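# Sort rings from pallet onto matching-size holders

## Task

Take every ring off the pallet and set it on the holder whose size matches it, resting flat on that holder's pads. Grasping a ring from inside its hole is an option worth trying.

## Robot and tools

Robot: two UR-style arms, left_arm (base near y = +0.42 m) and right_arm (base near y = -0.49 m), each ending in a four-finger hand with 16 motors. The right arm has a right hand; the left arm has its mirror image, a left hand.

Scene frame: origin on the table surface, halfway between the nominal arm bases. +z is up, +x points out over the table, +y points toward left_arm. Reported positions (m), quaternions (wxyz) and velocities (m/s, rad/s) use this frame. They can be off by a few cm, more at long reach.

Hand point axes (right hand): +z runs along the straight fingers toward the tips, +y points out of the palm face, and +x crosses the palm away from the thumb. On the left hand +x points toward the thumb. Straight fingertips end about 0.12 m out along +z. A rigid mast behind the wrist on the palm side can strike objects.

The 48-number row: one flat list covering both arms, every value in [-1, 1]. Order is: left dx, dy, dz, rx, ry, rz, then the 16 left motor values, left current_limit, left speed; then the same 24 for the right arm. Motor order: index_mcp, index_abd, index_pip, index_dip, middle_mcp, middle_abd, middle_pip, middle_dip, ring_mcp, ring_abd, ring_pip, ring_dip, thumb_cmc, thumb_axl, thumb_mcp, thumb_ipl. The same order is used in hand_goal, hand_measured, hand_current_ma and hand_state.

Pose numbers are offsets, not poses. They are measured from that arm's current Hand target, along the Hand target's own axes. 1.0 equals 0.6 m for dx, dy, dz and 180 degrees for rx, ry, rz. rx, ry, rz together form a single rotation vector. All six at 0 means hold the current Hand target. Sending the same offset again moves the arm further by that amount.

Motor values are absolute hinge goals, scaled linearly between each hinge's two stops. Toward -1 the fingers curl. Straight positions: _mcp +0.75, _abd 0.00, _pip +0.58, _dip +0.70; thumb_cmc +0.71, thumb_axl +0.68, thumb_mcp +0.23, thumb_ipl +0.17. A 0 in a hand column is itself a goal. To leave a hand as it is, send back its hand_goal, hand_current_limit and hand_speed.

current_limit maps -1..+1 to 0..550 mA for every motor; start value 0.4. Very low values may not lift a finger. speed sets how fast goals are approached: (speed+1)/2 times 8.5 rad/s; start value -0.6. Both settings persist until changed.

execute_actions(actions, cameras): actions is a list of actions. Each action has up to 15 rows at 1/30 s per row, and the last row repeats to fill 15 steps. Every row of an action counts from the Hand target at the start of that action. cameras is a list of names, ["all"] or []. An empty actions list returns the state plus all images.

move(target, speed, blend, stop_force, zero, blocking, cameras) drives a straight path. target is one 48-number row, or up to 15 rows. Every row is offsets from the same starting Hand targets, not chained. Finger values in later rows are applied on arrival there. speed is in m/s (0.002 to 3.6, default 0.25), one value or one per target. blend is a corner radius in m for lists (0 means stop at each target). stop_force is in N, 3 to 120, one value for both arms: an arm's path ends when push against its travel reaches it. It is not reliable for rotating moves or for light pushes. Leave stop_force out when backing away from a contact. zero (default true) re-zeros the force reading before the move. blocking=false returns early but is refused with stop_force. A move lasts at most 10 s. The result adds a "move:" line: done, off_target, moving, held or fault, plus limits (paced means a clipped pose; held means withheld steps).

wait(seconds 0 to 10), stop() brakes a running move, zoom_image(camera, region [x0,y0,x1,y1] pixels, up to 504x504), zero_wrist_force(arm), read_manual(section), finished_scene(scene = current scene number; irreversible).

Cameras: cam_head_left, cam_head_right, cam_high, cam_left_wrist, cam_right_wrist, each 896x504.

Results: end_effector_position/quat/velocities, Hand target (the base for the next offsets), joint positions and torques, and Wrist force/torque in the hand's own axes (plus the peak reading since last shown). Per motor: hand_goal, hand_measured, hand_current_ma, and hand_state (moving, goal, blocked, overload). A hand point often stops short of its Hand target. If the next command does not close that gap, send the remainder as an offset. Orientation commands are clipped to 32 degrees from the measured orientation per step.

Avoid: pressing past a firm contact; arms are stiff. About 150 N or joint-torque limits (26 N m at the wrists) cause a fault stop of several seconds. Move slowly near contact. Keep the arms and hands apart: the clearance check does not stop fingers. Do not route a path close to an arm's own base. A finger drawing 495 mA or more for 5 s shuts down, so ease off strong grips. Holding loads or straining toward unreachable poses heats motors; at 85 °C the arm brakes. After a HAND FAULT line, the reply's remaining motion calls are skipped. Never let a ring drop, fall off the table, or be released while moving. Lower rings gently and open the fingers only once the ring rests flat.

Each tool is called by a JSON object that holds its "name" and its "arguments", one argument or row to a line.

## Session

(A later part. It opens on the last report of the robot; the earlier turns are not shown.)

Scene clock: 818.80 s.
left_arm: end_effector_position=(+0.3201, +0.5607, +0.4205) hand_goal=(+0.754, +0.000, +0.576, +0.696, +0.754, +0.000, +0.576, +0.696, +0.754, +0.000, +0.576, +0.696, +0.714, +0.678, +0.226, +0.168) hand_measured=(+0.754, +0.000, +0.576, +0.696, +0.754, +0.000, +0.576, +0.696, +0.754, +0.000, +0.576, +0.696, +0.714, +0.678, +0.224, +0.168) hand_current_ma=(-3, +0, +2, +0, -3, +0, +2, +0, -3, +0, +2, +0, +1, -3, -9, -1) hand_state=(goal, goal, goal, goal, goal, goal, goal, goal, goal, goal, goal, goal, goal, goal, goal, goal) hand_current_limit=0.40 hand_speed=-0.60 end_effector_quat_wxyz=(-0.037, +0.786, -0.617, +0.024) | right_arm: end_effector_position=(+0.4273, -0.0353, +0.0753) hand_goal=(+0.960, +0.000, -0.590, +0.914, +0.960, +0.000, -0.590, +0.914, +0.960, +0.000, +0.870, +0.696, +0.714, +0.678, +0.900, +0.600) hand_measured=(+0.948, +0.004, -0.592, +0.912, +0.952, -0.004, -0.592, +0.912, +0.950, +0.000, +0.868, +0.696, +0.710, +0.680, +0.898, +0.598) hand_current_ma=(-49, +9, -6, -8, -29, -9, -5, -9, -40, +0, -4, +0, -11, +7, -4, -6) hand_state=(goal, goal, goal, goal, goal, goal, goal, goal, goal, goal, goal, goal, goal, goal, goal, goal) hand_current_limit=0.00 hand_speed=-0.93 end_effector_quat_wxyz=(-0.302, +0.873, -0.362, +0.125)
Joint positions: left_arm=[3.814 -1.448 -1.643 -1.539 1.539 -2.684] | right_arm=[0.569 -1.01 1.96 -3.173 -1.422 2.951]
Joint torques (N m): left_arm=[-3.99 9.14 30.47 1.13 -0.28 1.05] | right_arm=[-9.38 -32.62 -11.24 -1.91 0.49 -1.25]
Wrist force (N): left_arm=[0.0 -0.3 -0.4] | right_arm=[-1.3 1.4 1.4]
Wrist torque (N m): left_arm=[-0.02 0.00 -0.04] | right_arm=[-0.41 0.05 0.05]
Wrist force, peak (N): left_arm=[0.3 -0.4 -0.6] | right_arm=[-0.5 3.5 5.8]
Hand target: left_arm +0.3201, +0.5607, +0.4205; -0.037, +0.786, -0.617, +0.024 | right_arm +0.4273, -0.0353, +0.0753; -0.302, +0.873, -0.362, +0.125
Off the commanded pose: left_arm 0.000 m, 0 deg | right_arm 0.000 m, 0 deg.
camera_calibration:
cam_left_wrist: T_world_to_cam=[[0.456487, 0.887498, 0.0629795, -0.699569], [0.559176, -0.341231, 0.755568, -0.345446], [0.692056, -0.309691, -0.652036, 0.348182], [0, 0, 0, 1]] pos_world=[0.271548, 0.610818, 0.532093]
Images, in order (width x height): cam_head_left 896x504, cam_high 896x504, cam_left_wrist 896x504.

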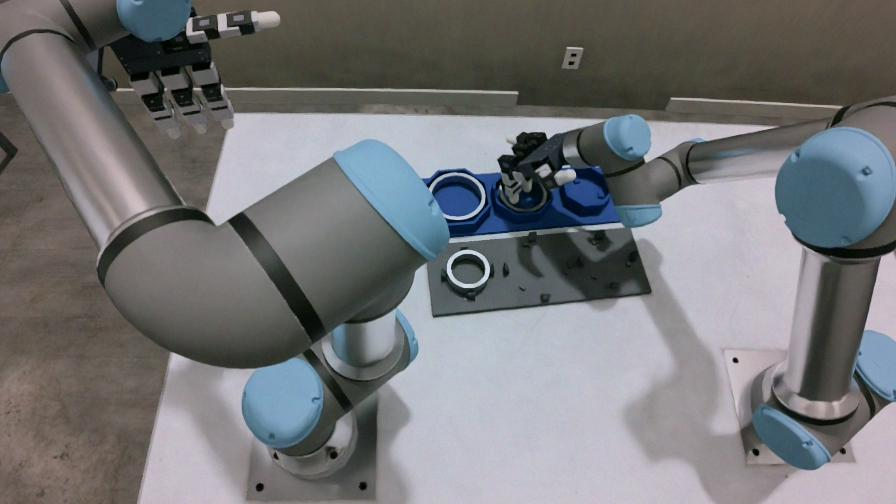

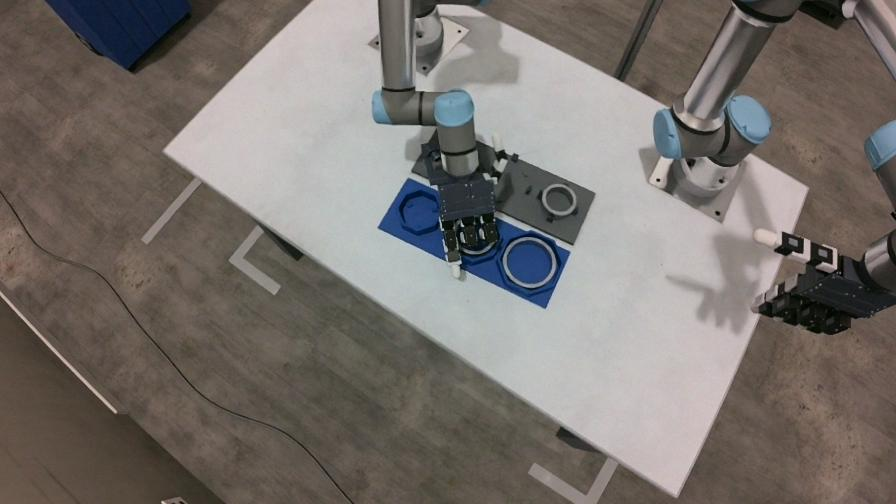

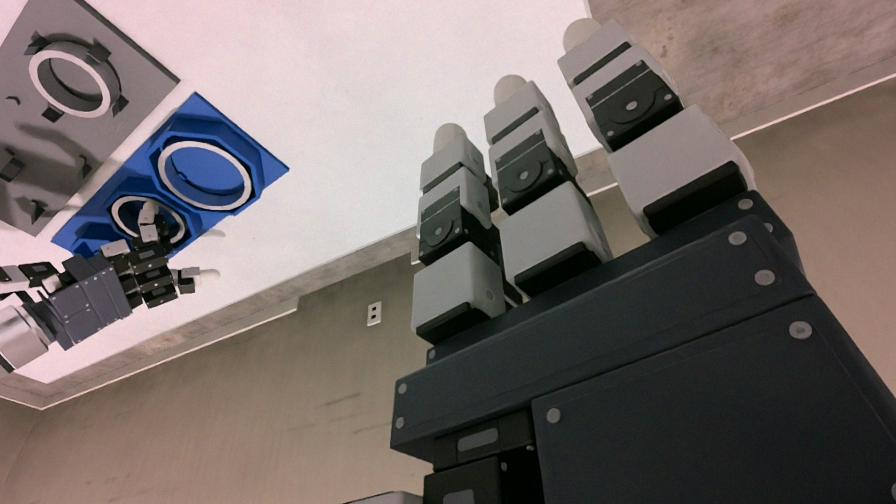

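{"name": "execute_actions", "arguments": {
  "actions": [],
  "cameras": ["cam_left_wrist","cam_head_left","cam_high"]
}}

{"name": "zoom_image", "arguments": {
  "camera": "cam_left_wrist",
  "region": [70, 160, 210, 280]
}}

{"name": "zoom_image", "arguments": {
  "camera": "cam_high",
  "region": [400, 180, 520, 270]
}}

Scene clock: 854.30 s.
left_arm: end_effector_position=(+0.3201, +0.5607, +0.4205) hand_goal=(+0.754, +0.000, +0.576, +0.696, +0.754, +0.000, +0.576, +0.696, +0.754, +0.000, +0.576, +0.696, +0.714, +0.678, +0.226, +0.168) hand_measured=(+0.754, +0.000, +0.576, +0.696, +0.754, +0.000, +0.576, +0.696, +0.754, +0.000, +0.576, +0.696, +0.714, +0.678, +0.224, +0.168) hand_current_ma=(-3, +0, +2, +0, -3, +0, +2, +0, -3, +0, +2, +0, +1, -3, -9, -1) hand_state=(goal, goal, goal, goal, goal, goal, goal, goal, goal, goal, goal, goal, goal, goal, goal, goal) hand_current_limit=0.40 hand_speed=-0.60 end_effector_quat_wxyz=(-0.037, +0.786, -0.617, +0.024) | right_arm: end_effector_position=(+0.4273, -0.0353, +0.0753) hand_goal=(+0.960, +0.000, -0.590, +0.914, +0.960, +0.000, -0.590, +0.914, +0.960, +0.000, +0.870, +0.696, +0.714, +0.678, +0.900, +0.600) hand_measured=(+0.948, +0.004, -0.592, +0.912, +0.952, -0.004, -0.592, +0.912, +0.950, +0.000, +0.868, +0.696, +0.710, +0.680, +0.898, +0.598) hand_current_ma=(-49, +9, -6, -8, -29, -9, -5, -9, -40, +0, -4, +0, -11, +7, -4, -6) hand_state=(goal, goal, goal, goal, goal, goal, goal, goal, goal, goal, goal, goal, goal, goal, goal, goal) hand_current_limit=0.00 hand_speed=-0.93 end_effector_quat_wxyz=(-0.302, +0.873, -0.362, +0.125)
Joint positions: left_arm=[3.814 -1.448 -1.643 -1.539 1.539 -2.684] | right_arm=[0.569 -1.01 1.96 -3.173 -1.423 2.951]
Joint velocities: within noise
Joint torques (N m): left_arm=[-4.3 9.01 30.82 1.13 -0.32 1.06] | right_arm=[-10.35 -34.2 -7.81 -1.97 -2.2 -1.19]
Wrist force (N): left_arm=[0.0 -0.2 -0.5] | right_arm=[-1.1 1.1 1.4]
Wrist torque (N m): left_arm=[0.01 0.01 -0.05] | right_arm=[-0.44 0.03 0.06]
Wrist force, peak (N): left_arm=[0.4 -0.4 -0.6] | right_arm=[-1.3 1.3 1.7]
Hand target: left_arm +0.3201, +0.5607, +0.4205; -0.037, +0.786, -0.617, +0.024 | right_arm +0.4273, -0.0353, +0.0753; -0.302, +0.873, -0.362, +0.125
Off the commanded pose: left_arm 0.000 m, 0 deg | right_arm 0.000 m, 0 deg.
camera_calibration:
cam_left_wrist: T_world_to_cam=[[0.456487, 0.887498, 0.0629795, -0.699569], [0.559176, -0.341231, 0.755568, -0.345446], [0.692056, -0.309691, -0.652036, 0.348182], [0, 0, 0, 1]] pos_world=[0.271548, 0.610818, 0.532093]
Images, in order (width x height): cam_head_left 896x504, cam_high 896x504, cam_left_wrist 896x504.

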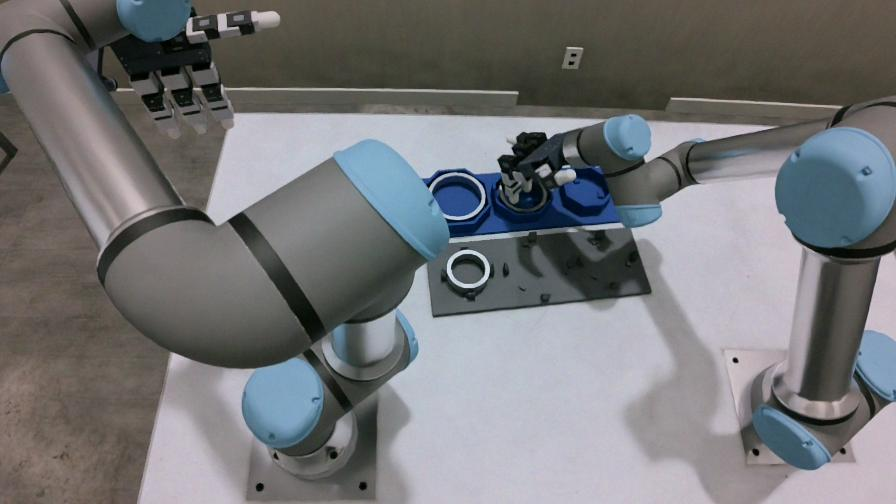

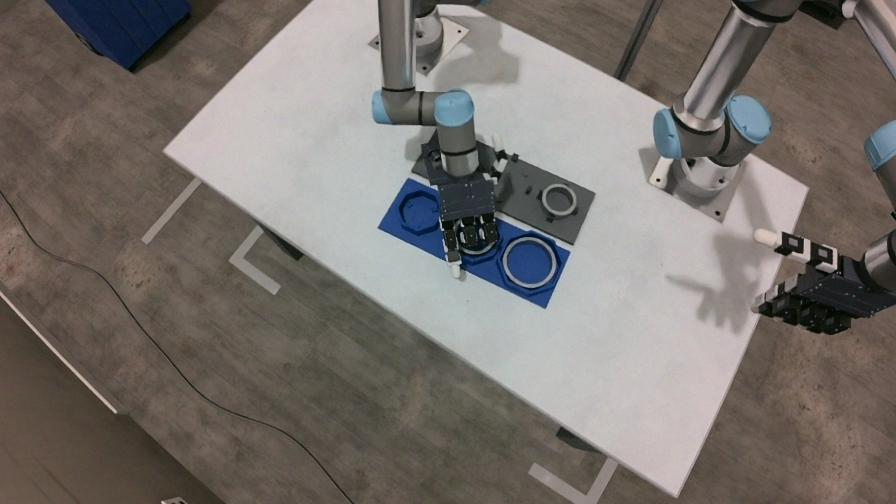

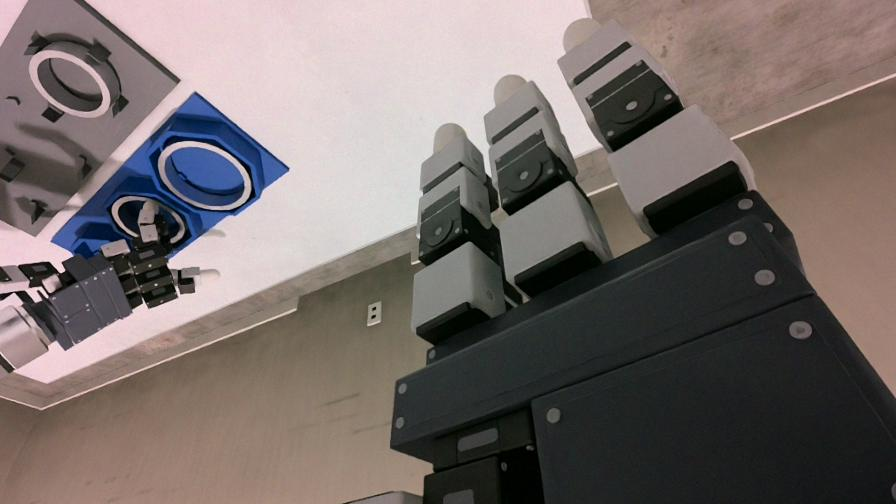

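Scaled by 3.600 from the camera's 896x504 image, which has a finer 1280x720 frame.

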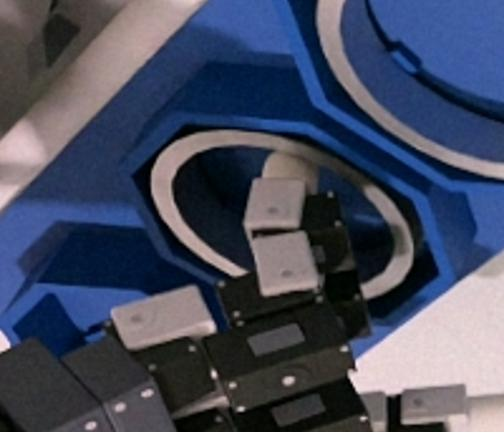

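Scaled by 4.200 from the camera's 896x504 image, which has a finer 1280x720 frame.

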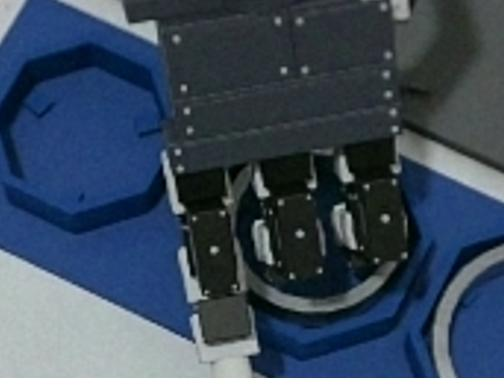

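{"name": "move", "arguments": {
  "target": [
    [0,0,0,0,0,0,0.754,0,0.576,0.696,0.754,0,0.576,0.696,0.754,0,0.576,0.696,0.714,0.678,0.226,0.168,0.4,-0.6,0,-0.0616,-0.0788,0,0,0,0.96,0,-0.59,0.914,0.96,0,-0.59,0.914,0.96,0,0.87,0.696,0.714,0.678,0.9,0.6,0.0,-0.93],
    [0,0,0,0,0,0,0.754,0,0.576,0.696,0.754,0,0.576,0.696,0.754,0,0.576,0.696,0.714,0.678,0.226,0.168,0.4,-0.6,0,0.0492,-0.2077,0.0667,0,0,0.96,0,-0.59,0.914,0.96,0,-0.59,0.914,0.96,0,0.87,0.696,0.714,0.678,0.9,0.6,0.0,-0.93]
  ],
  "speed": 0.14,
  "blend": [0.02, 0],
  "cameras": ["cam_left_wrist","cam_head_left","cam_high","cam_head_right"]
}}

{"name": "zoom_image", "arguments": {
  "camera": "cam_left_wrist",
  "region": [70, 160, 210, 280]
}}

{"name": "zoom_image", "arguments": {
  "camera": "cam_high",
  "region": [400, 180, 580, 310]
}}

{"name": "zoom_image", "arguments": {
  "camera": "cam_head_left",
  "region": [410, 150, 620, 250]
}}

{"name": "zoom_image", "arguments": {
  "camera": "cam_head_right",
  "region": [300, 150, 480, 260]
}}

Scene clock: 868.83 s.
left_arm: end_effector_position=(+0.3201, +0.5607, +0.4205) hand_goal=(+0.754, +0.000, +0.576, +0.696, +0.754, +0.000, +0.576, +0.696, +0.754, +0.000, +0.576, +0.696, +0.714, +0.678, +0.226, +0.168) hand_measured=(+0.754, +0.000, +0.576, +0.696, +0.754, +0.000, +0.576, +0.696, +0.754, +0.000, +0.576, +0.696, +0.714, +0.678, +0.224, +0.168) hand_current_ma=(-3, +0, +2, +0, -3, +0, +2, +0, -3, +0, +2, +0, +1, -3, -9, -1) hand_state=(goal, goal, goal, goal, goal, goal, goal, goal, goal, goal, goal, goal, goal, goal, goal, goal) hand_current_limit=0.40 hand_speed=-0.60 end_effector_quat_wxyz=(-0.037, +0.786, -0.617, +0.024) | right_arm: end_effector_position=(+0.3564, -0.1061, +0.1550) hand_goal=(+0.960, +0.000, -0.590, +0.914, +0.960, +0.000, -0.590, +0.914, +0.960, +0.000, +0.870, +0.696, +0.714, +0.678, +0.900, +0.600) hand_measured=(+0.948, +0.004, -0.592, +0.912, +0.952, -0.004, -0.592, +0.912, +0.950, +0.000, +0.868, +0.696, +0.710, +0.680, +0.898, +0.598) hand_current_ma=(-49, +9, -6, -8, -29, -9, -5, -9, -40, +0, -4, +0, -11, +7, -4, -6) hand_state=(goal, goal, goal, goal, goal, goal, goal, goal, goal, goal, goal, goal, goal, goal, goal, goal) hand_current_limit=0.00 hand_speed=-0.93 end_effector_quat_wxyz=(-0.392, +0.837, -0.347, +0.162)
Joint positions: left_arm=[3.814 -1.448 -1.643 -1.539 1.539 -2.684] | right_arm=[0.478 -1.337 2.326 -3.408 -1.317 2.924]
Joint torques (N m): left_arm=[-4.78 8.85 30.48 1.09 -0.3 0.98] | right_arm=[-13.13 -32.46 -6.86 -4.66 2.81 -1.58]
Wrist force (N): left_arm=[-0.2 -0.2 -0.4] | right_arm=[-1.3 1.1 1.5]
Wrist torque (N m): left_arm=[0.00 0.03 -0.06] | right_arm=[-0.45 0.06 0.11]
Wrist force, peak (N): left_arm=[0.2 -0.4 -0.6] | right_arm=[-1.4 2.0 2.4]
Hand target: left_arm +0.3201, +0.5607, +0.4205; -0.037, +0.786, -0.617, +0.024 | right_arm +0.3564, -0.1061, +0.1550; -0.392, +0.837, -0.347, +0.162
Off the commanded pose: left_arm 0.000 m, 0 deg | right_arm 0.000 m, 0 deg.
move: done
camera_calibration:
cam_left_wrist: T_world_to_cam=[[0.456487, 0.887498, 0.0629795, -0.699569], [0.559176, -0.341231, 0.755568, -0.345446], [0.692056, -0.309691, -0.652036, 0.348182], [0, 0, 0, 1]] pos_world=[0.271548, 0.610818, 0.532093]
Images, in order (width x height): cam_head_left 896x504, cam_head_right 896x504, cam_high 896x504, cam_left_wrist 896x504.

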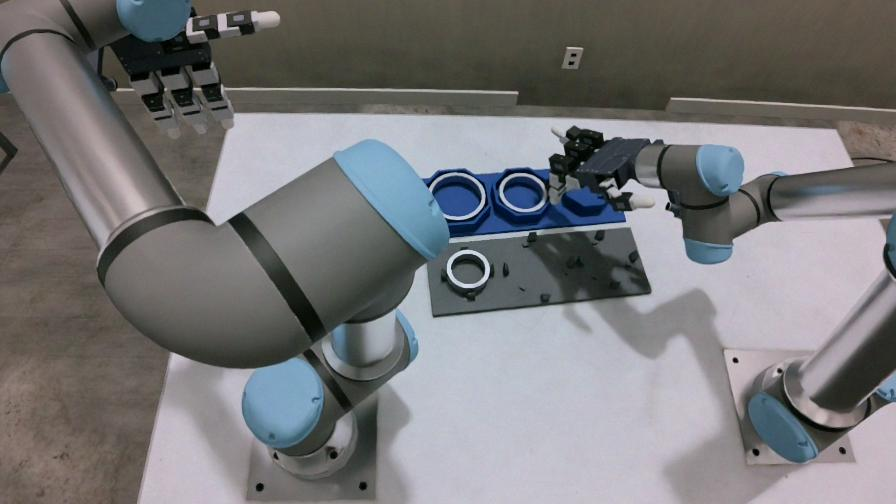

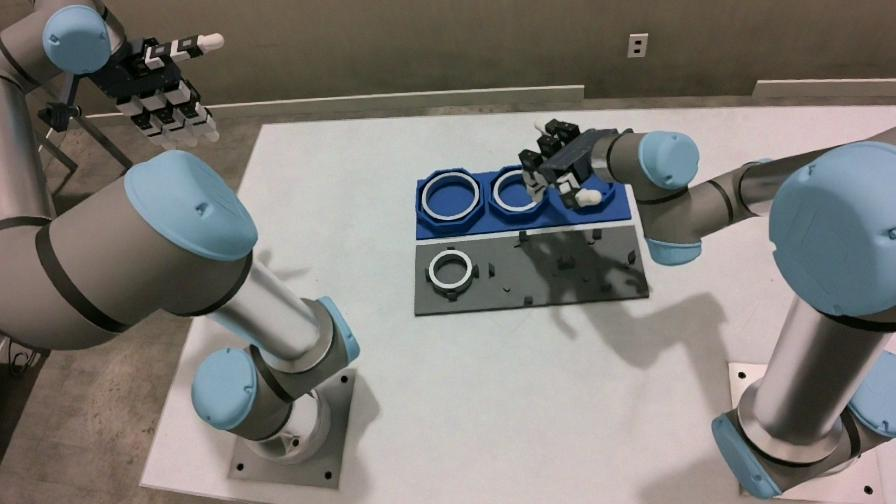

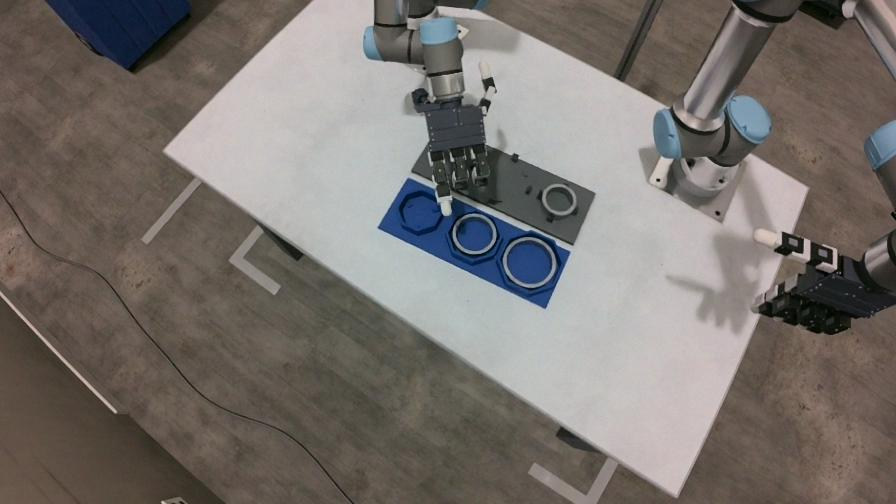

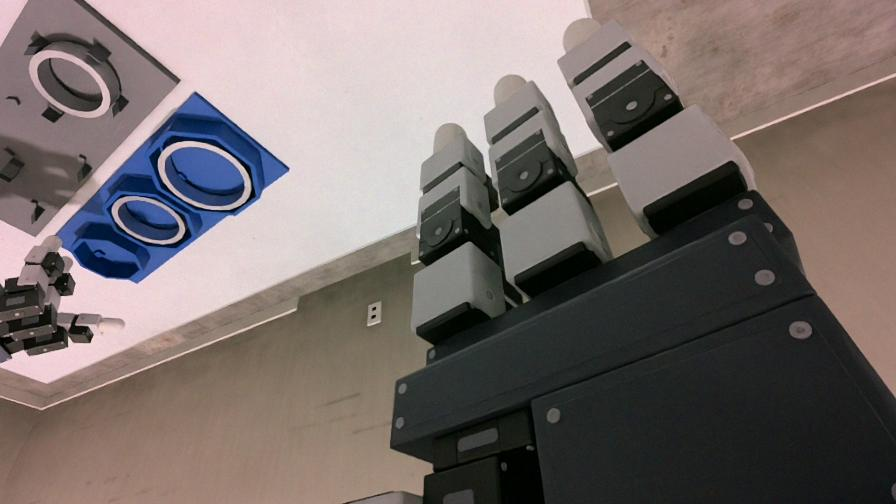

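Scaled by 3.600 from the camera's 896x504 image, which has a finer 1280x720 frame.

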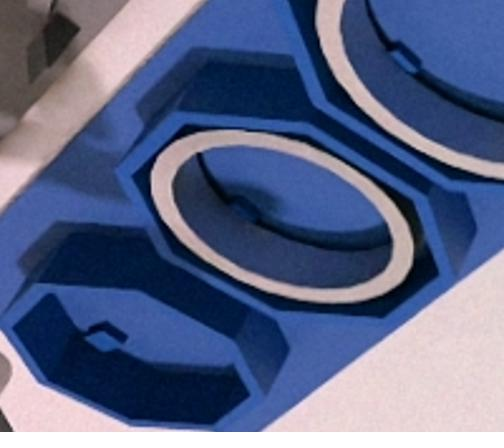

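Scaled by 2.800 from the camera's 896x504 image, which has a finer 1280x720 frame.

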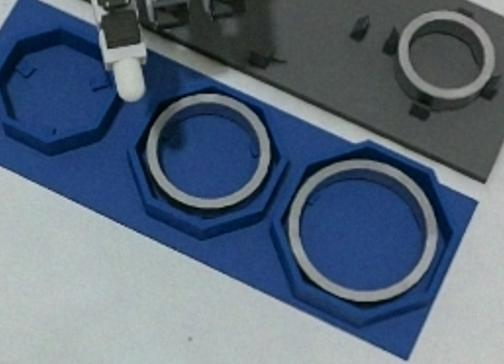

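Scaled by 2.400 from the camera's 896x504 image, which has a finer 1280x720 frame.

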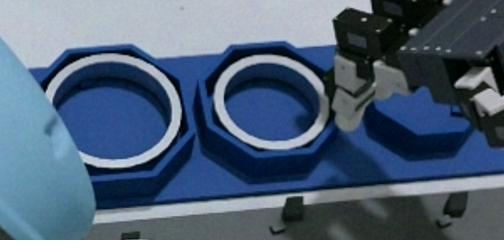

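Scaled by 2.800 from the camera's 896x504 image, which has a finer 1280x720 frame.

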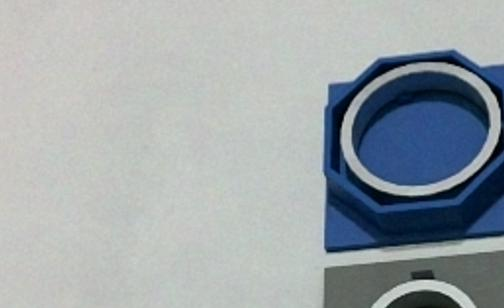

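{"name": "move", "arguments": {
  "target": [0,0,0,0,0,0,0.754,0,0.576,0.696,0.754,0,0.576,0.696,0.754,0,0.576,0.696,0.714,0.678,0.226,0.168,0.4,-0.6,0,-0.0083,0.1888,0,0,0,0.96,0,-0.59,0.914,0.96,0,-0.59,0.914,0.96,0,0.87,0.696,0.714,0.678,0.9,0.6,0.0,-0.93],
  "speed": 0.12,
  "cameras": ["cam_left_wrist","cam_head_left","cam_high","cam_head_right"]
}}

{"name": "zoom_image", "arguments": {
  "camera": "cam_left_wrist",
  "region": [90, 180, 210, 260]
}}

{"name": "zoom_image", "arguments": {
  "camera": "cam_head_left",
  "region": [480, 155, 580, 225]
}}

{"name": "zoom_image", "arguments": {
  "camera": "cam_high",
  "region": [420, 190, 520, 270]
}}

{"name": "zoom_image", "arguments": {
  "camera": "cam_head_right",
  "region": [470, 155, 570, 225]
}}

Scene clock: 925.03 s.
left_arm: end_effector_position=(+0.3201, +0.5607, +0.4205) hand_goal=(+0.754, +0.000, +0.576, +0.696, +0.754, +0.000, +0.576, +0.696, +0.754, +0.000, +0.576, +0.696, +0.714, +0.678, +0.226, +0.168) hand_measured=(+0.754, +0.000, +0.576, +0.696, +0.754, +0.000, +0.576, +0.696, +0.754, +0.000, +0.576, +0.696, +0.714, +0.678, +0.224, +0.168) hand_current_ma=(-3, +0, +2, +0, -3, +0, +2, +0, -3, +0, +2, +0, +1, -3, -9, -1) hand_state=(goal, goal, goal, goal, goal, goal, goal, goal, goal, goal, goal, goal, goal, goal, goal, goal) hand_current_limit=0.40 hand_speed=-0.60 end_effector_quat_wxyz=(-0.037, +0.786, -0.617, +0.024) | right_arm: end_effector_position=(+0.4202, -0.0424, +0.0863) hand_goal=(+0.960, +0.000, -0.590, +0.914, +0.960, +0.000, -0.590, +0.914, +0.960, +0.000, +0.870, +0.696, +0.714, +0.678, +0.900, +0.600) hand_measured=(+0.948, +0.004, -0.592, +0.912, +0.952, -0.004, -0.592, +0.912, +0.950, +0.000, +0.868, +0.696, +0.710, +0.680, +0.898, +0.598) hand_current_ma=(-49, +9, -6, -8, -29, -8, -5, -9, -40, +0, -4, +0, -11, +7, -4, -6) hand_state=(goal, goal, goal, goal, goal, goal, goal, goal, goal, goal, goal, goal, goal, goal, goal, goal) hand_current_limit=0.00 hand_speed=-0.93 end_effector_quat_wxyz=(-0.392, +0.837, -0.347, +0.162)
Joint positions: left_arm=[3.814 -1.448 -1.643 -1.539 1.539 -2.684] | right_arm=[0.54 -1.018 2.095 -3.505 -1.365 2.966]
Joint torques (N m): left_arm=[-4.71 9.11 30.28 0.99 -0.23 0.99] | right_arm=[11.79 -28.13 -21.85 -4.68 -2.49 1.43]
Wrist force (N): left_arm=[0.1 -0.3 -0.3] | right_arm=[-1.3 1.4 1.4]
Wrist torque (N m): left_arm=[-0.03 0.00 -0.03] | right_arm=[-0.40 0.06 -0.03]
Wrist force, peak (N): left_arm=[0.2 -0.4 -0.6] | right_arm=[-1.4 1.4 2.3]
Hand target: left_arm +0.3201, +0.5607, +0.4205; -0.037, +0.786, -0.617, +0.024 | right_arm +0.4202, -0.0424, +0.0863; -0.392, +0.837, -0.347, +0.162
Off the commanded pose: left_arm 0.000 m, 0 deg | right_arm 0.000 m, 0 deg.
move: done
camera_calibration:
cam_left_wrist: T_world_to_cam=[[0.456487, 0.887498, 0.0629795, -0.699569], [0.559176, -0.341231, 0.755568, -0.345446], [0.692056, -0.309691, -0.652036, 0.348182], [0, 0, 0, 1]] pos_world=[0.271548, 0.610818, 0.532093]
Images, in order (width x height): cam_head_left 896x504, cam_head_right 896x504, cam_high 896x504, cam_left_wrist 896x504.

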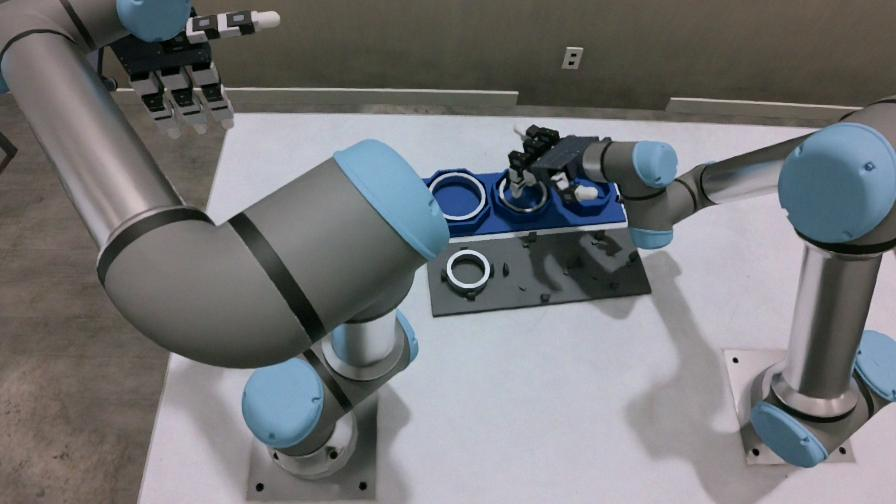

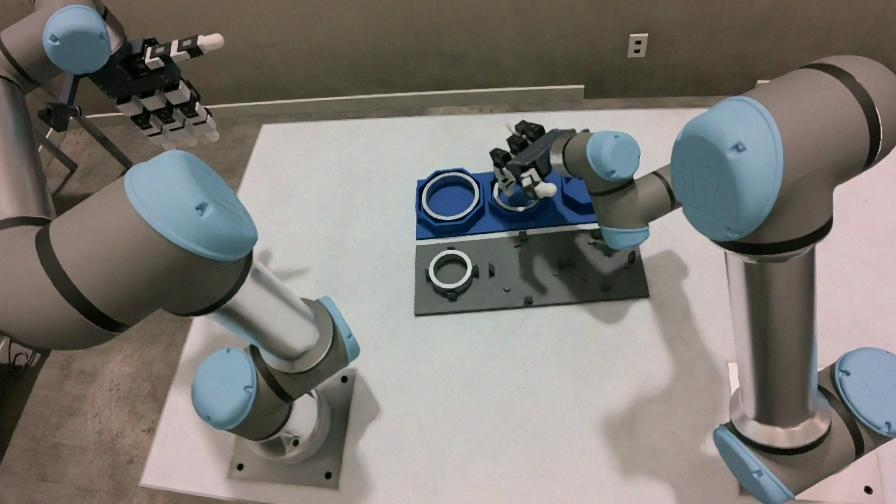

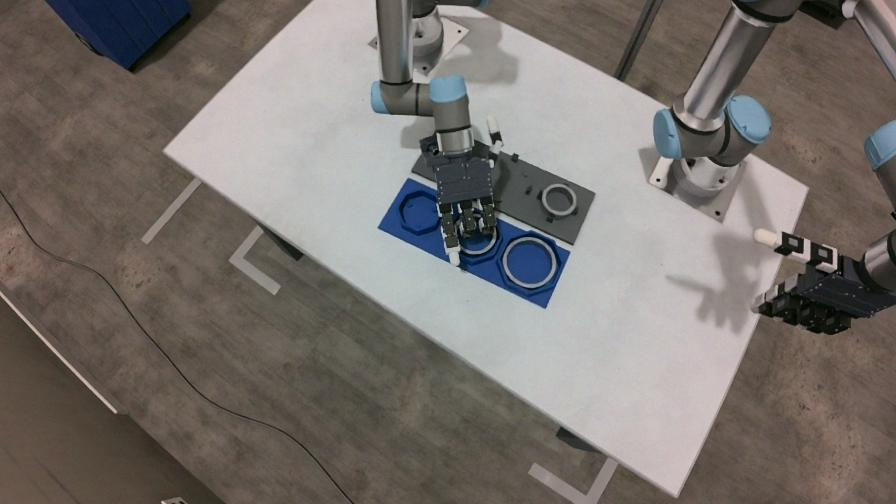

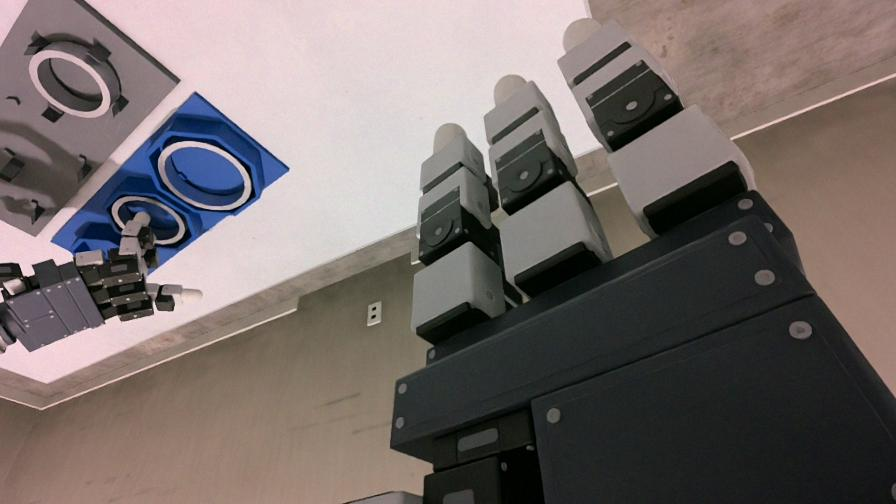

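Scaled by 4.200 from the camera's 896x504 image, which has a finer 1280x720 frame.

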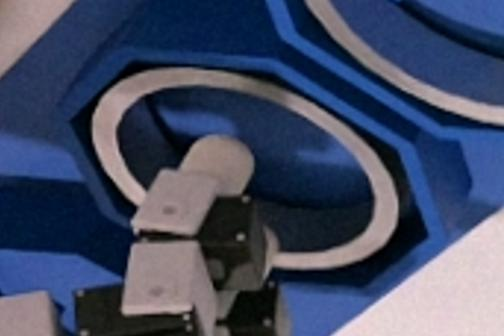

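Scaled by 5.040 from the camera's 896x504 image, which has a finer 1280x720 frame.

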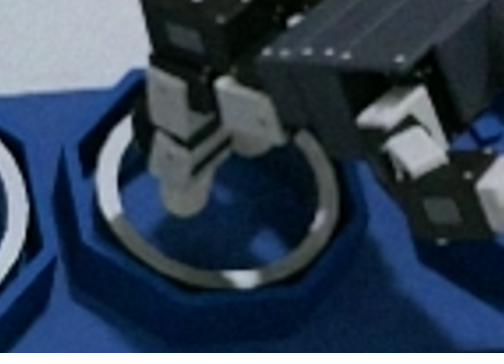

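Scaled by 5.040 from the camera's 896x504 image, which has a finer 1280x720 frame.

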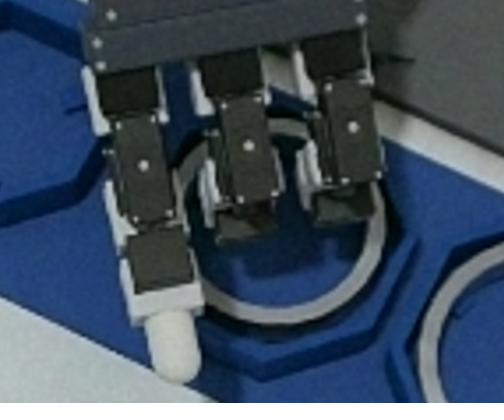

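Scaled by 5.040 from the camera's 896x504 image, which has a finer 1280x720 frame.

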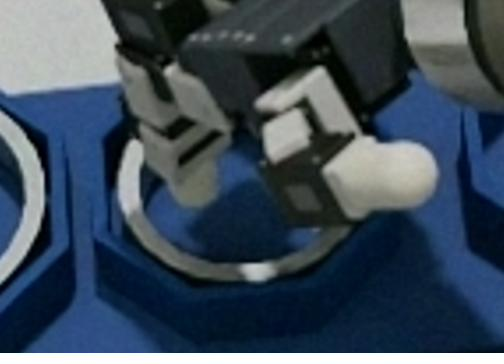

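{"name": "move", "arguments": {
  "target": [0,0,0,0,0,0,0.754,0,0.576,0.696,0.754,0,0.576,0.696,0.754,0,0.576,0.696,0.714,0.678,0.226,0.168,0.4,-0.6,0,0.0344,0.035,0,0,0,0.96,0,-0.59,0.914,0.96,0,-0.59,0.914,0.96,0,0.87,0.696,0.714,0.678,0.9,0.6,0.0,-0.93],
  "speed": 0.06,
  "stop_force": 5
}}

{"name": "zoom_image", "arguments": {
  "camera": "cam_left_wrist",
  "region": [90, 180, 210, 260]
}}

{"name": "execute_actions", "arguments": {
  "actions": [
    [[0,0,0,0,0,0,0.754,0,0.576,0.696,0.754,0,0.576,0.696,0.754,0,0.576,0.696,0.714,0.678,0.226,0.168,0.4,-0.6,0,0,0,0,0,0,0.96,0.6,-0.59,0.914,0.96,-0.6,-0.59,0.914,0.96,0,0.87,0.696,0.714,0.678,0.9,0.6,0.76,-0.88]],
    [[0,0,0,0,0,0,0.754,0,0.576,0.696,0.754,0,0.576,0.696,0.754,0,0.576,0.696,0.714,0.678,0.226,0.168,0.4,-0.6,0,0,0,0,0,0,0.96,0.6,-0.59,0.914,0.96,-0.6,-0.59,0.914,0.96,0,0.87,0.696,0.714,0.678,0.9,0.6,0.76,-0.88]],
    [[0,0,0,0,0,0,0.754,0,0.576,0.696,0.754,0,0.576,0.696,0.754,0,0.576,0.696,0.714,0.678,0.226,0.168,0.4,-0.6,0,0,0,0,0,0,0.96,0.6,-0.59,0.914,0.96,-0.6,-0.59,0.914,0.96,0,0.87,0.696,0.714,0.678,0.9,0.6,0.76,-0.88]]
  ],
  "cameras": ["cam_left_wrist"]
}}

{"name": "zoom_image", "arguments": {
  "camera": "cam_left_wrist",
  "region": [90, 180, 210, 260]
}}

Scene clock: 977.97 s.
left_arm: end_effector_position=(+0.3201, +0.5607, +0.4205) hand_goal=(+0.754, +0.000, +0.576, +0.696, +0.754, +0.000, +0.576, +0.696, +0.754, +0.000, +0.576, +0.696, +0.714, +0.678, +0.226, +0.168) hand_measured=(+0.754, +0.000, +0.576, +0.696, +0.754, +0.000, +0.576, +0.696, +0.754, +0.000, +0.576, +0.696, +0.714, +0.678, +0.224, +0.168) hand_current_ma=(-3, +0, +2, +0, -3, +0, +2, +0, -3, +0, +2, +0, +1, -3, -9, -1) hand_state=(goal, goal, goal, goal, goal, goal, goal, goal, goal, goal, goal, goal, goal, goal, goal, goal) hand_current_limit=0.40 hand_speed=-0.60 end_effector_quat_wxyz=(-0.037, +0.786, -0.617, +0.024) | right_arm: end_effector_position=(+0.4222, -0.0403, +0.0570) hand_goal=(+0.960, +0.000, -0.590, +0.914, +0.960, +0.000, -0.590, +0.914, +0.960, +0.000, +0.870, +0.696, +0.714, +0.678, +0.900, +0.600) hand_measured=(+0.948, +0.004, -0.592, +0.912, +0.952, -0.004, -0.592, +0.912, +0.950, +0.000, +0.868, +0.696, +0.710, +0.680, +0.898, +0.598) hand_current_ma=(-49, +9, -6, -8, -29, -8, -5, -9, -40, +0, -4, +0, -11, +7, -4, -6) hand_state=(goal, goal, goal, goal, goal, goal, goal, goal, goal, goal, goal, goal, goal, goal, goal, goal) hand_current_limit=0.00 hand_speed=-0.93 end_effector_quat_wxyz=(-0.392, +0.837, -0.347, +0.162)
Joint positions: left_arm=[3.814 -1.448 -1.643 -1.539 1.539 -2.684] | right_arm=[0.542 -0.943 2.086 -3.572 -1.366 2.968]
Joint torques (N m): left_arm=[-3.94 8.51 30.56 1.12 -0.28 0.9] | right_arm=[11.68 -30.89 -21.96 -4.67 -2.58 1.7]
Wrist force (N): left_arm=[0.2 -0.3 -0.4] | right_arm=[-1.6 1.1 1.8]
Wrist torque (N m): left_arm=[-0.01 -0.01 -0.02] | right_arm=[-0.48 0.09 -0.06]
Wrist force, peak (N): left_arm=[0.4 -0.6 -0.5] | right_arm=[-1.5 1.5 1.9]
Hand target: left_arm +0.3201, +0.5607, +0.4205; -0.037, +0.786, -0.617, +0.024 | right_arm +0.4222, -0.0403, +0.0570; -0.392, +0.837, -0.347, +0.162
Off the commanded pose: left_arm 0.000 m, 0 deg | right_arm 0.000 m, 0 deg.
move: done

Scaled by 4.200 from the camera's 896x504 image, which has a finer 1280x720 frame.
This view is cut from an older image: the scene may have changed since it was taken.

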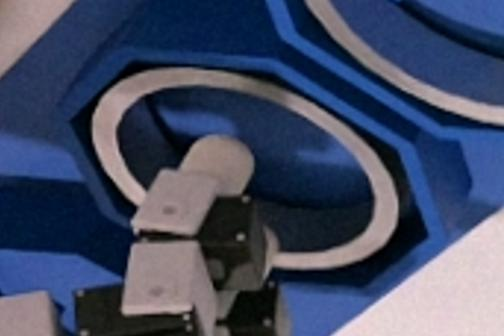

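Scene clock: 979.67 s.
left_arm: end_effector_position=(+0.3201, +0.5607, +0.4205) hand_goal=(+0.754, +0.000, +0.576, +0.696, +0.754, +0.000, +0.576, +0.696, +0.754, +0.000, +0.576, +0.696, +0.714, +0.678, +0.226, +0.168) hand_measured=(+0.754, +0.000, +0.576, +0.696, +0.754, +0.000, +0.576, +0.696, +0.754, +0.000, +0.576, +0.696, +0.714, +0.678, +0.224, +0.168) hand_current_ma=(-3, +0, +2, +0, -3, +0, +2, +0, -3, +0, +2, +0, +1, -3, -9, -1) hand_state=(goal, goal, goal, goal, goal, goal, goal, goal, goal, goal, goal, goal, goal, goal, goal, goal) hand_current_limit=0.40 hand_speed=-0.60 end_effector_quat_wxyz=(-0.037, +0.786, -0.617, +0.024) | right_arm: end_effector_position=(+0.4222, -0.0403, +0.0570) hand_goal=(+0.960, +0.600, -0.590, +0.914, +0.960, -0.600, -0.590, +0.914, +0.960, +0.000, +0.870, +0.696, +0.714, +0.678, +0.900, +0.600) hand_measured=(+0.948, +0.332, -0.612, +0.904, +0.952, -0.378, -0.608, +0.904, +0.950, +0.000, +0.868, +0.696, +0.710, +0.680, +0.898, +0.598) hand_current_ma=(-49, -484, -86, -36, -29, +484, -65, -38, -40, +0, -4, +0, -11, +7, -4, -6) hand_state=(goal, blocked, blocked, goal, goal, blocked, goal, goal, goal, goal, goal, goal, goal, goal, goal, goal) hand_current_limit=0.76 hand_speed=-0.88 end_effector_quat_wxyz=(-0.392, +0.837, -0.347, +0.162)
Joint positions: left_arm=[3.814 -1.448 -1.643 -1.539 1.539 -2.684] | right_arm=[0.542 -0.943 2.086 -3.572 -1.366 2.968]
Joint torques (N m): left_arm=[-4.35 9.09 31.25 1.04 -0.25 0.88] | right_arm=[10.47 -40.13 -18.99 -4.22 0.28 1.75]
Wrist force (N): left_arm=[0.2 -0.3 -0.5] | right_arm=[-0.6 3.8 5.2]
Wrist torque (N m): left_arm=[0.00 -0.02 -0.02] | right_arm=[-0.65 0.11 0.00]
Wrist force, peak (N): left_arm=[0.2 -0.5 -0.5] | right_arm=[-0.7 3.7 5.5]
Hand target: left_arm +0.3201, +0.5607, +0.4205; -0.037, +0.786, -0.617, +0.024 | right_arm +0.4222, -0.0403, +0.0570; -0.392, +0.837, -0.347, +0.162
Off the commanded pose: left_arm 0.000 m, 0 deg | right_arm 0.000 m, 0 deg.
camera_calibration:
cam_left_wrist: T_world_to_cam=[[0.456487, 0.887498, 0.0629795, -0.699569], [0.559176, -0.341231, 0.755568, -0.345446], [0.692056, -0.309691, -0.652036, 0.348182], [0, 0, 0, 1]] pos_world=[0.271548, 0.610818, 0.532093]
Images, in order (width x height): cam_left_wrist 896x504.

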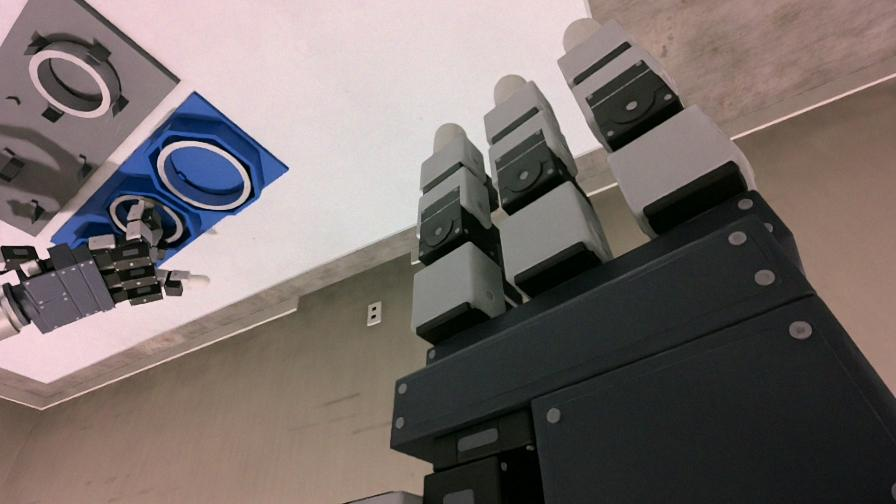

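Scaled by 4.200 from the camera's 896x504 image, which has a finer 1280x720 frame.

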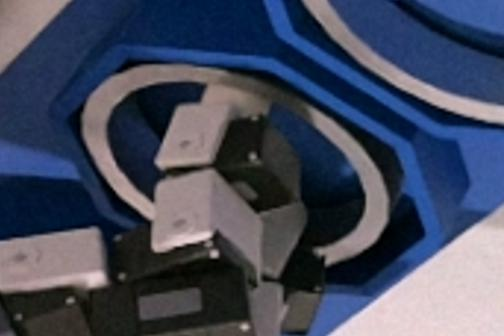

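{"name": "move", "arguments": {
  "target": [0,0,0,0,0,0,0.754,0,0.576,0.696,0.754,0,0.576,0.696,0.754,0,0.576,0.696,0.714,0.678,0.226,0.168,0.4,-0.6,0,-0.0511,-0.0429,0,0,0,0.96,0.6,-0.59,0.914,0.96,-0.6,-0.59,0.914,0.96,0,0.87,0.696,0.714,0.678,0.9,0.6,0.76,-0.88],
  "speed": 0.04,
  "cameras": ["cam_left_wrist","cam_head_left","cam_right_wrist"]
}}

{"name": "zoom_image", "arguments": {
  "camera": "cam_left_wrist",
  "region": [90, 170, 210, 270]
}}

{"name": "zoom_image", "arguments": {
  "camera": "cam_head_left",
  "region": [480, 155, 580, 225]
}}

Scene clock: 989.67 s.
left_arm: end_effector_position=(+0.3201, +0.5607, +0.4205) hand_goal=(+0.754, +0.000, +0.576, +0.696, +0.754, +0.000, +0.576, +0.696, +0.754, +0.000, +0.576, +0.696, +0.714, +0.678, +0.226, +0.168) hand_measured=(+0.754, +0.000, +0.576, +0.696, +0.754, +0.000, +0.576, +0.696, +0.754, +0.000, +0.576, +0.696, +0.714, +0.678, +0.224, +0.168) hand_current_ma=(-3, +0, +2, +0, -3, +0, +2, +0, -3, +0, +2, +0, +1, -3, -9, -1) hand_state=(goal, goal, goal, goal, goal, goal, goal, goal, goal, goal, goal, goal, goal, goal, goal, goal) hand_current_limit=0.40 hand_speed=-0.60 end_effector_quat_wxyz=(-0.037, +0.786, -0.617, +0.024) | right_arm: end_effector_position=(+0.4221, -0.0404, +0.0970) hand_goal=(+0.960, +0.600, -0.590, +0.914, +0.960, -0.600, -0.590, +0.914, +0.960, +0.000, +0.870, +0.696, +0.714, +0.678, +0.900, +0.600) hand_measured=(+0.940, +0.332, -0.622, +0.900, +0.948, -0.414, -0.622, +0.896, +0.950, +0.000, +0.868, +0.696, +0.710, +0.680, +0.898, +0.598) hand_current_ma=(-79, -484, -123, -55, -49, +484, -123, -69, -40, +0, -4, +0, -11, +7, -4, -6) hand_state=(goal, blocked, blocked, goal, goal, blocked, blocked, goal, goal, goal, goal, goal, goal, goal, goal, goal) hand_current_limit=0.76 hand_speed=-0.88 end_effector_quat_wxyz=(-0.392, +0.837, -0.347, +0.162)
Joint positions: left_arm=[3.814 -1.448 -1.643 -1.539 1.539 -2.684] | right_arm=[0.542 -1.039 2.085 -3.474 -1.366 2.968]
Joint torques (N m): left_arm=[-4.33 9.32 30.28 1.09 -0.19 0.87] | right_arm=[-10.42 -45.36 -24.8 -1.83 2.78 -1.09]
Wrist force (N): left_arm=[0.1 -0.3 -0.4] | right_arm=[-1.3 5.2 4.4]
Wrist torque (N m): left_arm=[-0.01 -0.01 -0.03] | right_arm=[-0.66 0.06 -0.02]
Wrist force, peak (N): left_arm=[0.0 -0.5 -0.7] | right_arm=[-0.8 4.9 5.9]
Hand target: left_arm +0.3201, +0.5607, +0.4205; -0.037, +0.786, -0.617, +0.024 | right_arm +0.4222, -0.0404, +0.0970; -0.392, +0.837, -0.347, +0.162
Off the commanded pose: left_arm 0.000 m, 0 deg | right_arm 0.000 m, 0 deg.
move: done
camera_calibration:
cam_left_wrist: T_world_to_cam=[[0.456487, 0.887498, 0.0629795, -0.699569], [0.559176, -0.341231, 0.755568, -0.345446], [0.692056, -0.309691, -0.652036, 0.348182], [0, 0, 0, 1]] pos_world=[0.271548, 0.610818, 0.532093]
cam_right_wrist: T_world_to_cam=[[-0.845961, 0.299629, -0.441103, 0.442371], [-0.428363, 0.110793, 0.896789, 0.04354], [0.317575, 0.947601, 0.0346235, 0.026148], [0, 0, 0, 1]] pos_world=[0.384576, -0.162149, 0.155179]
Images, in order (width x height): cam_head_left 896x504, cam_left_wrist 896x504, cam_right_wrist 896x504.

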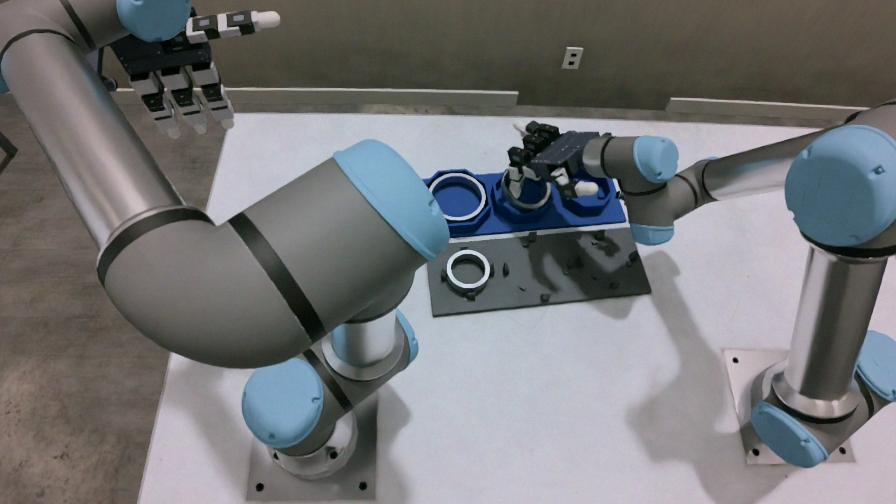

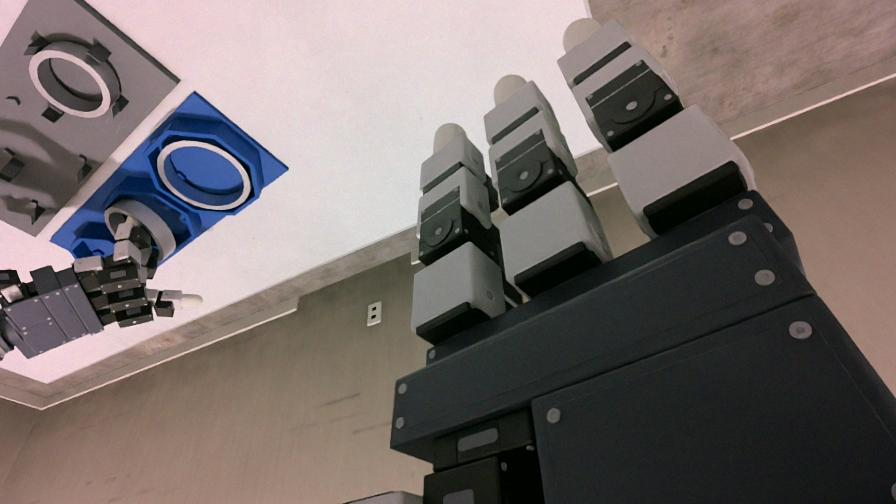

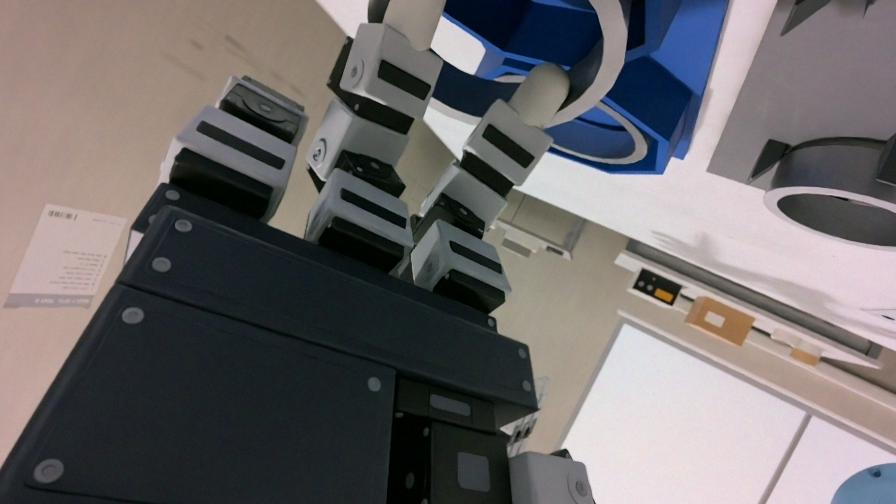

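Scaled by 4.200 from the camera's 896x504 image, which has a finer 1280x720 frame.

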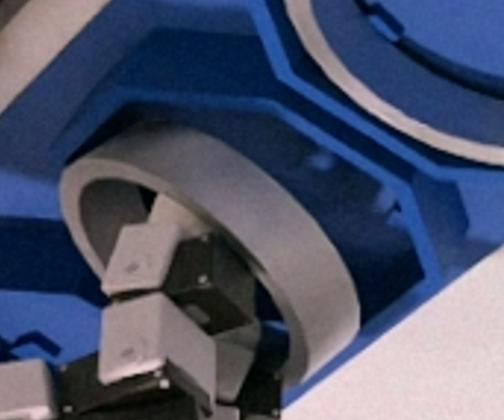

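Scaled by 5.040 from the camera's 896x504 image, which has a finer 1280x720 frame.

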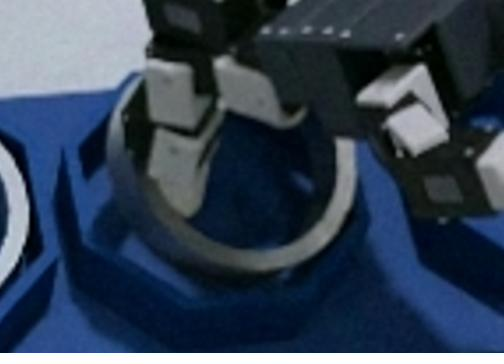

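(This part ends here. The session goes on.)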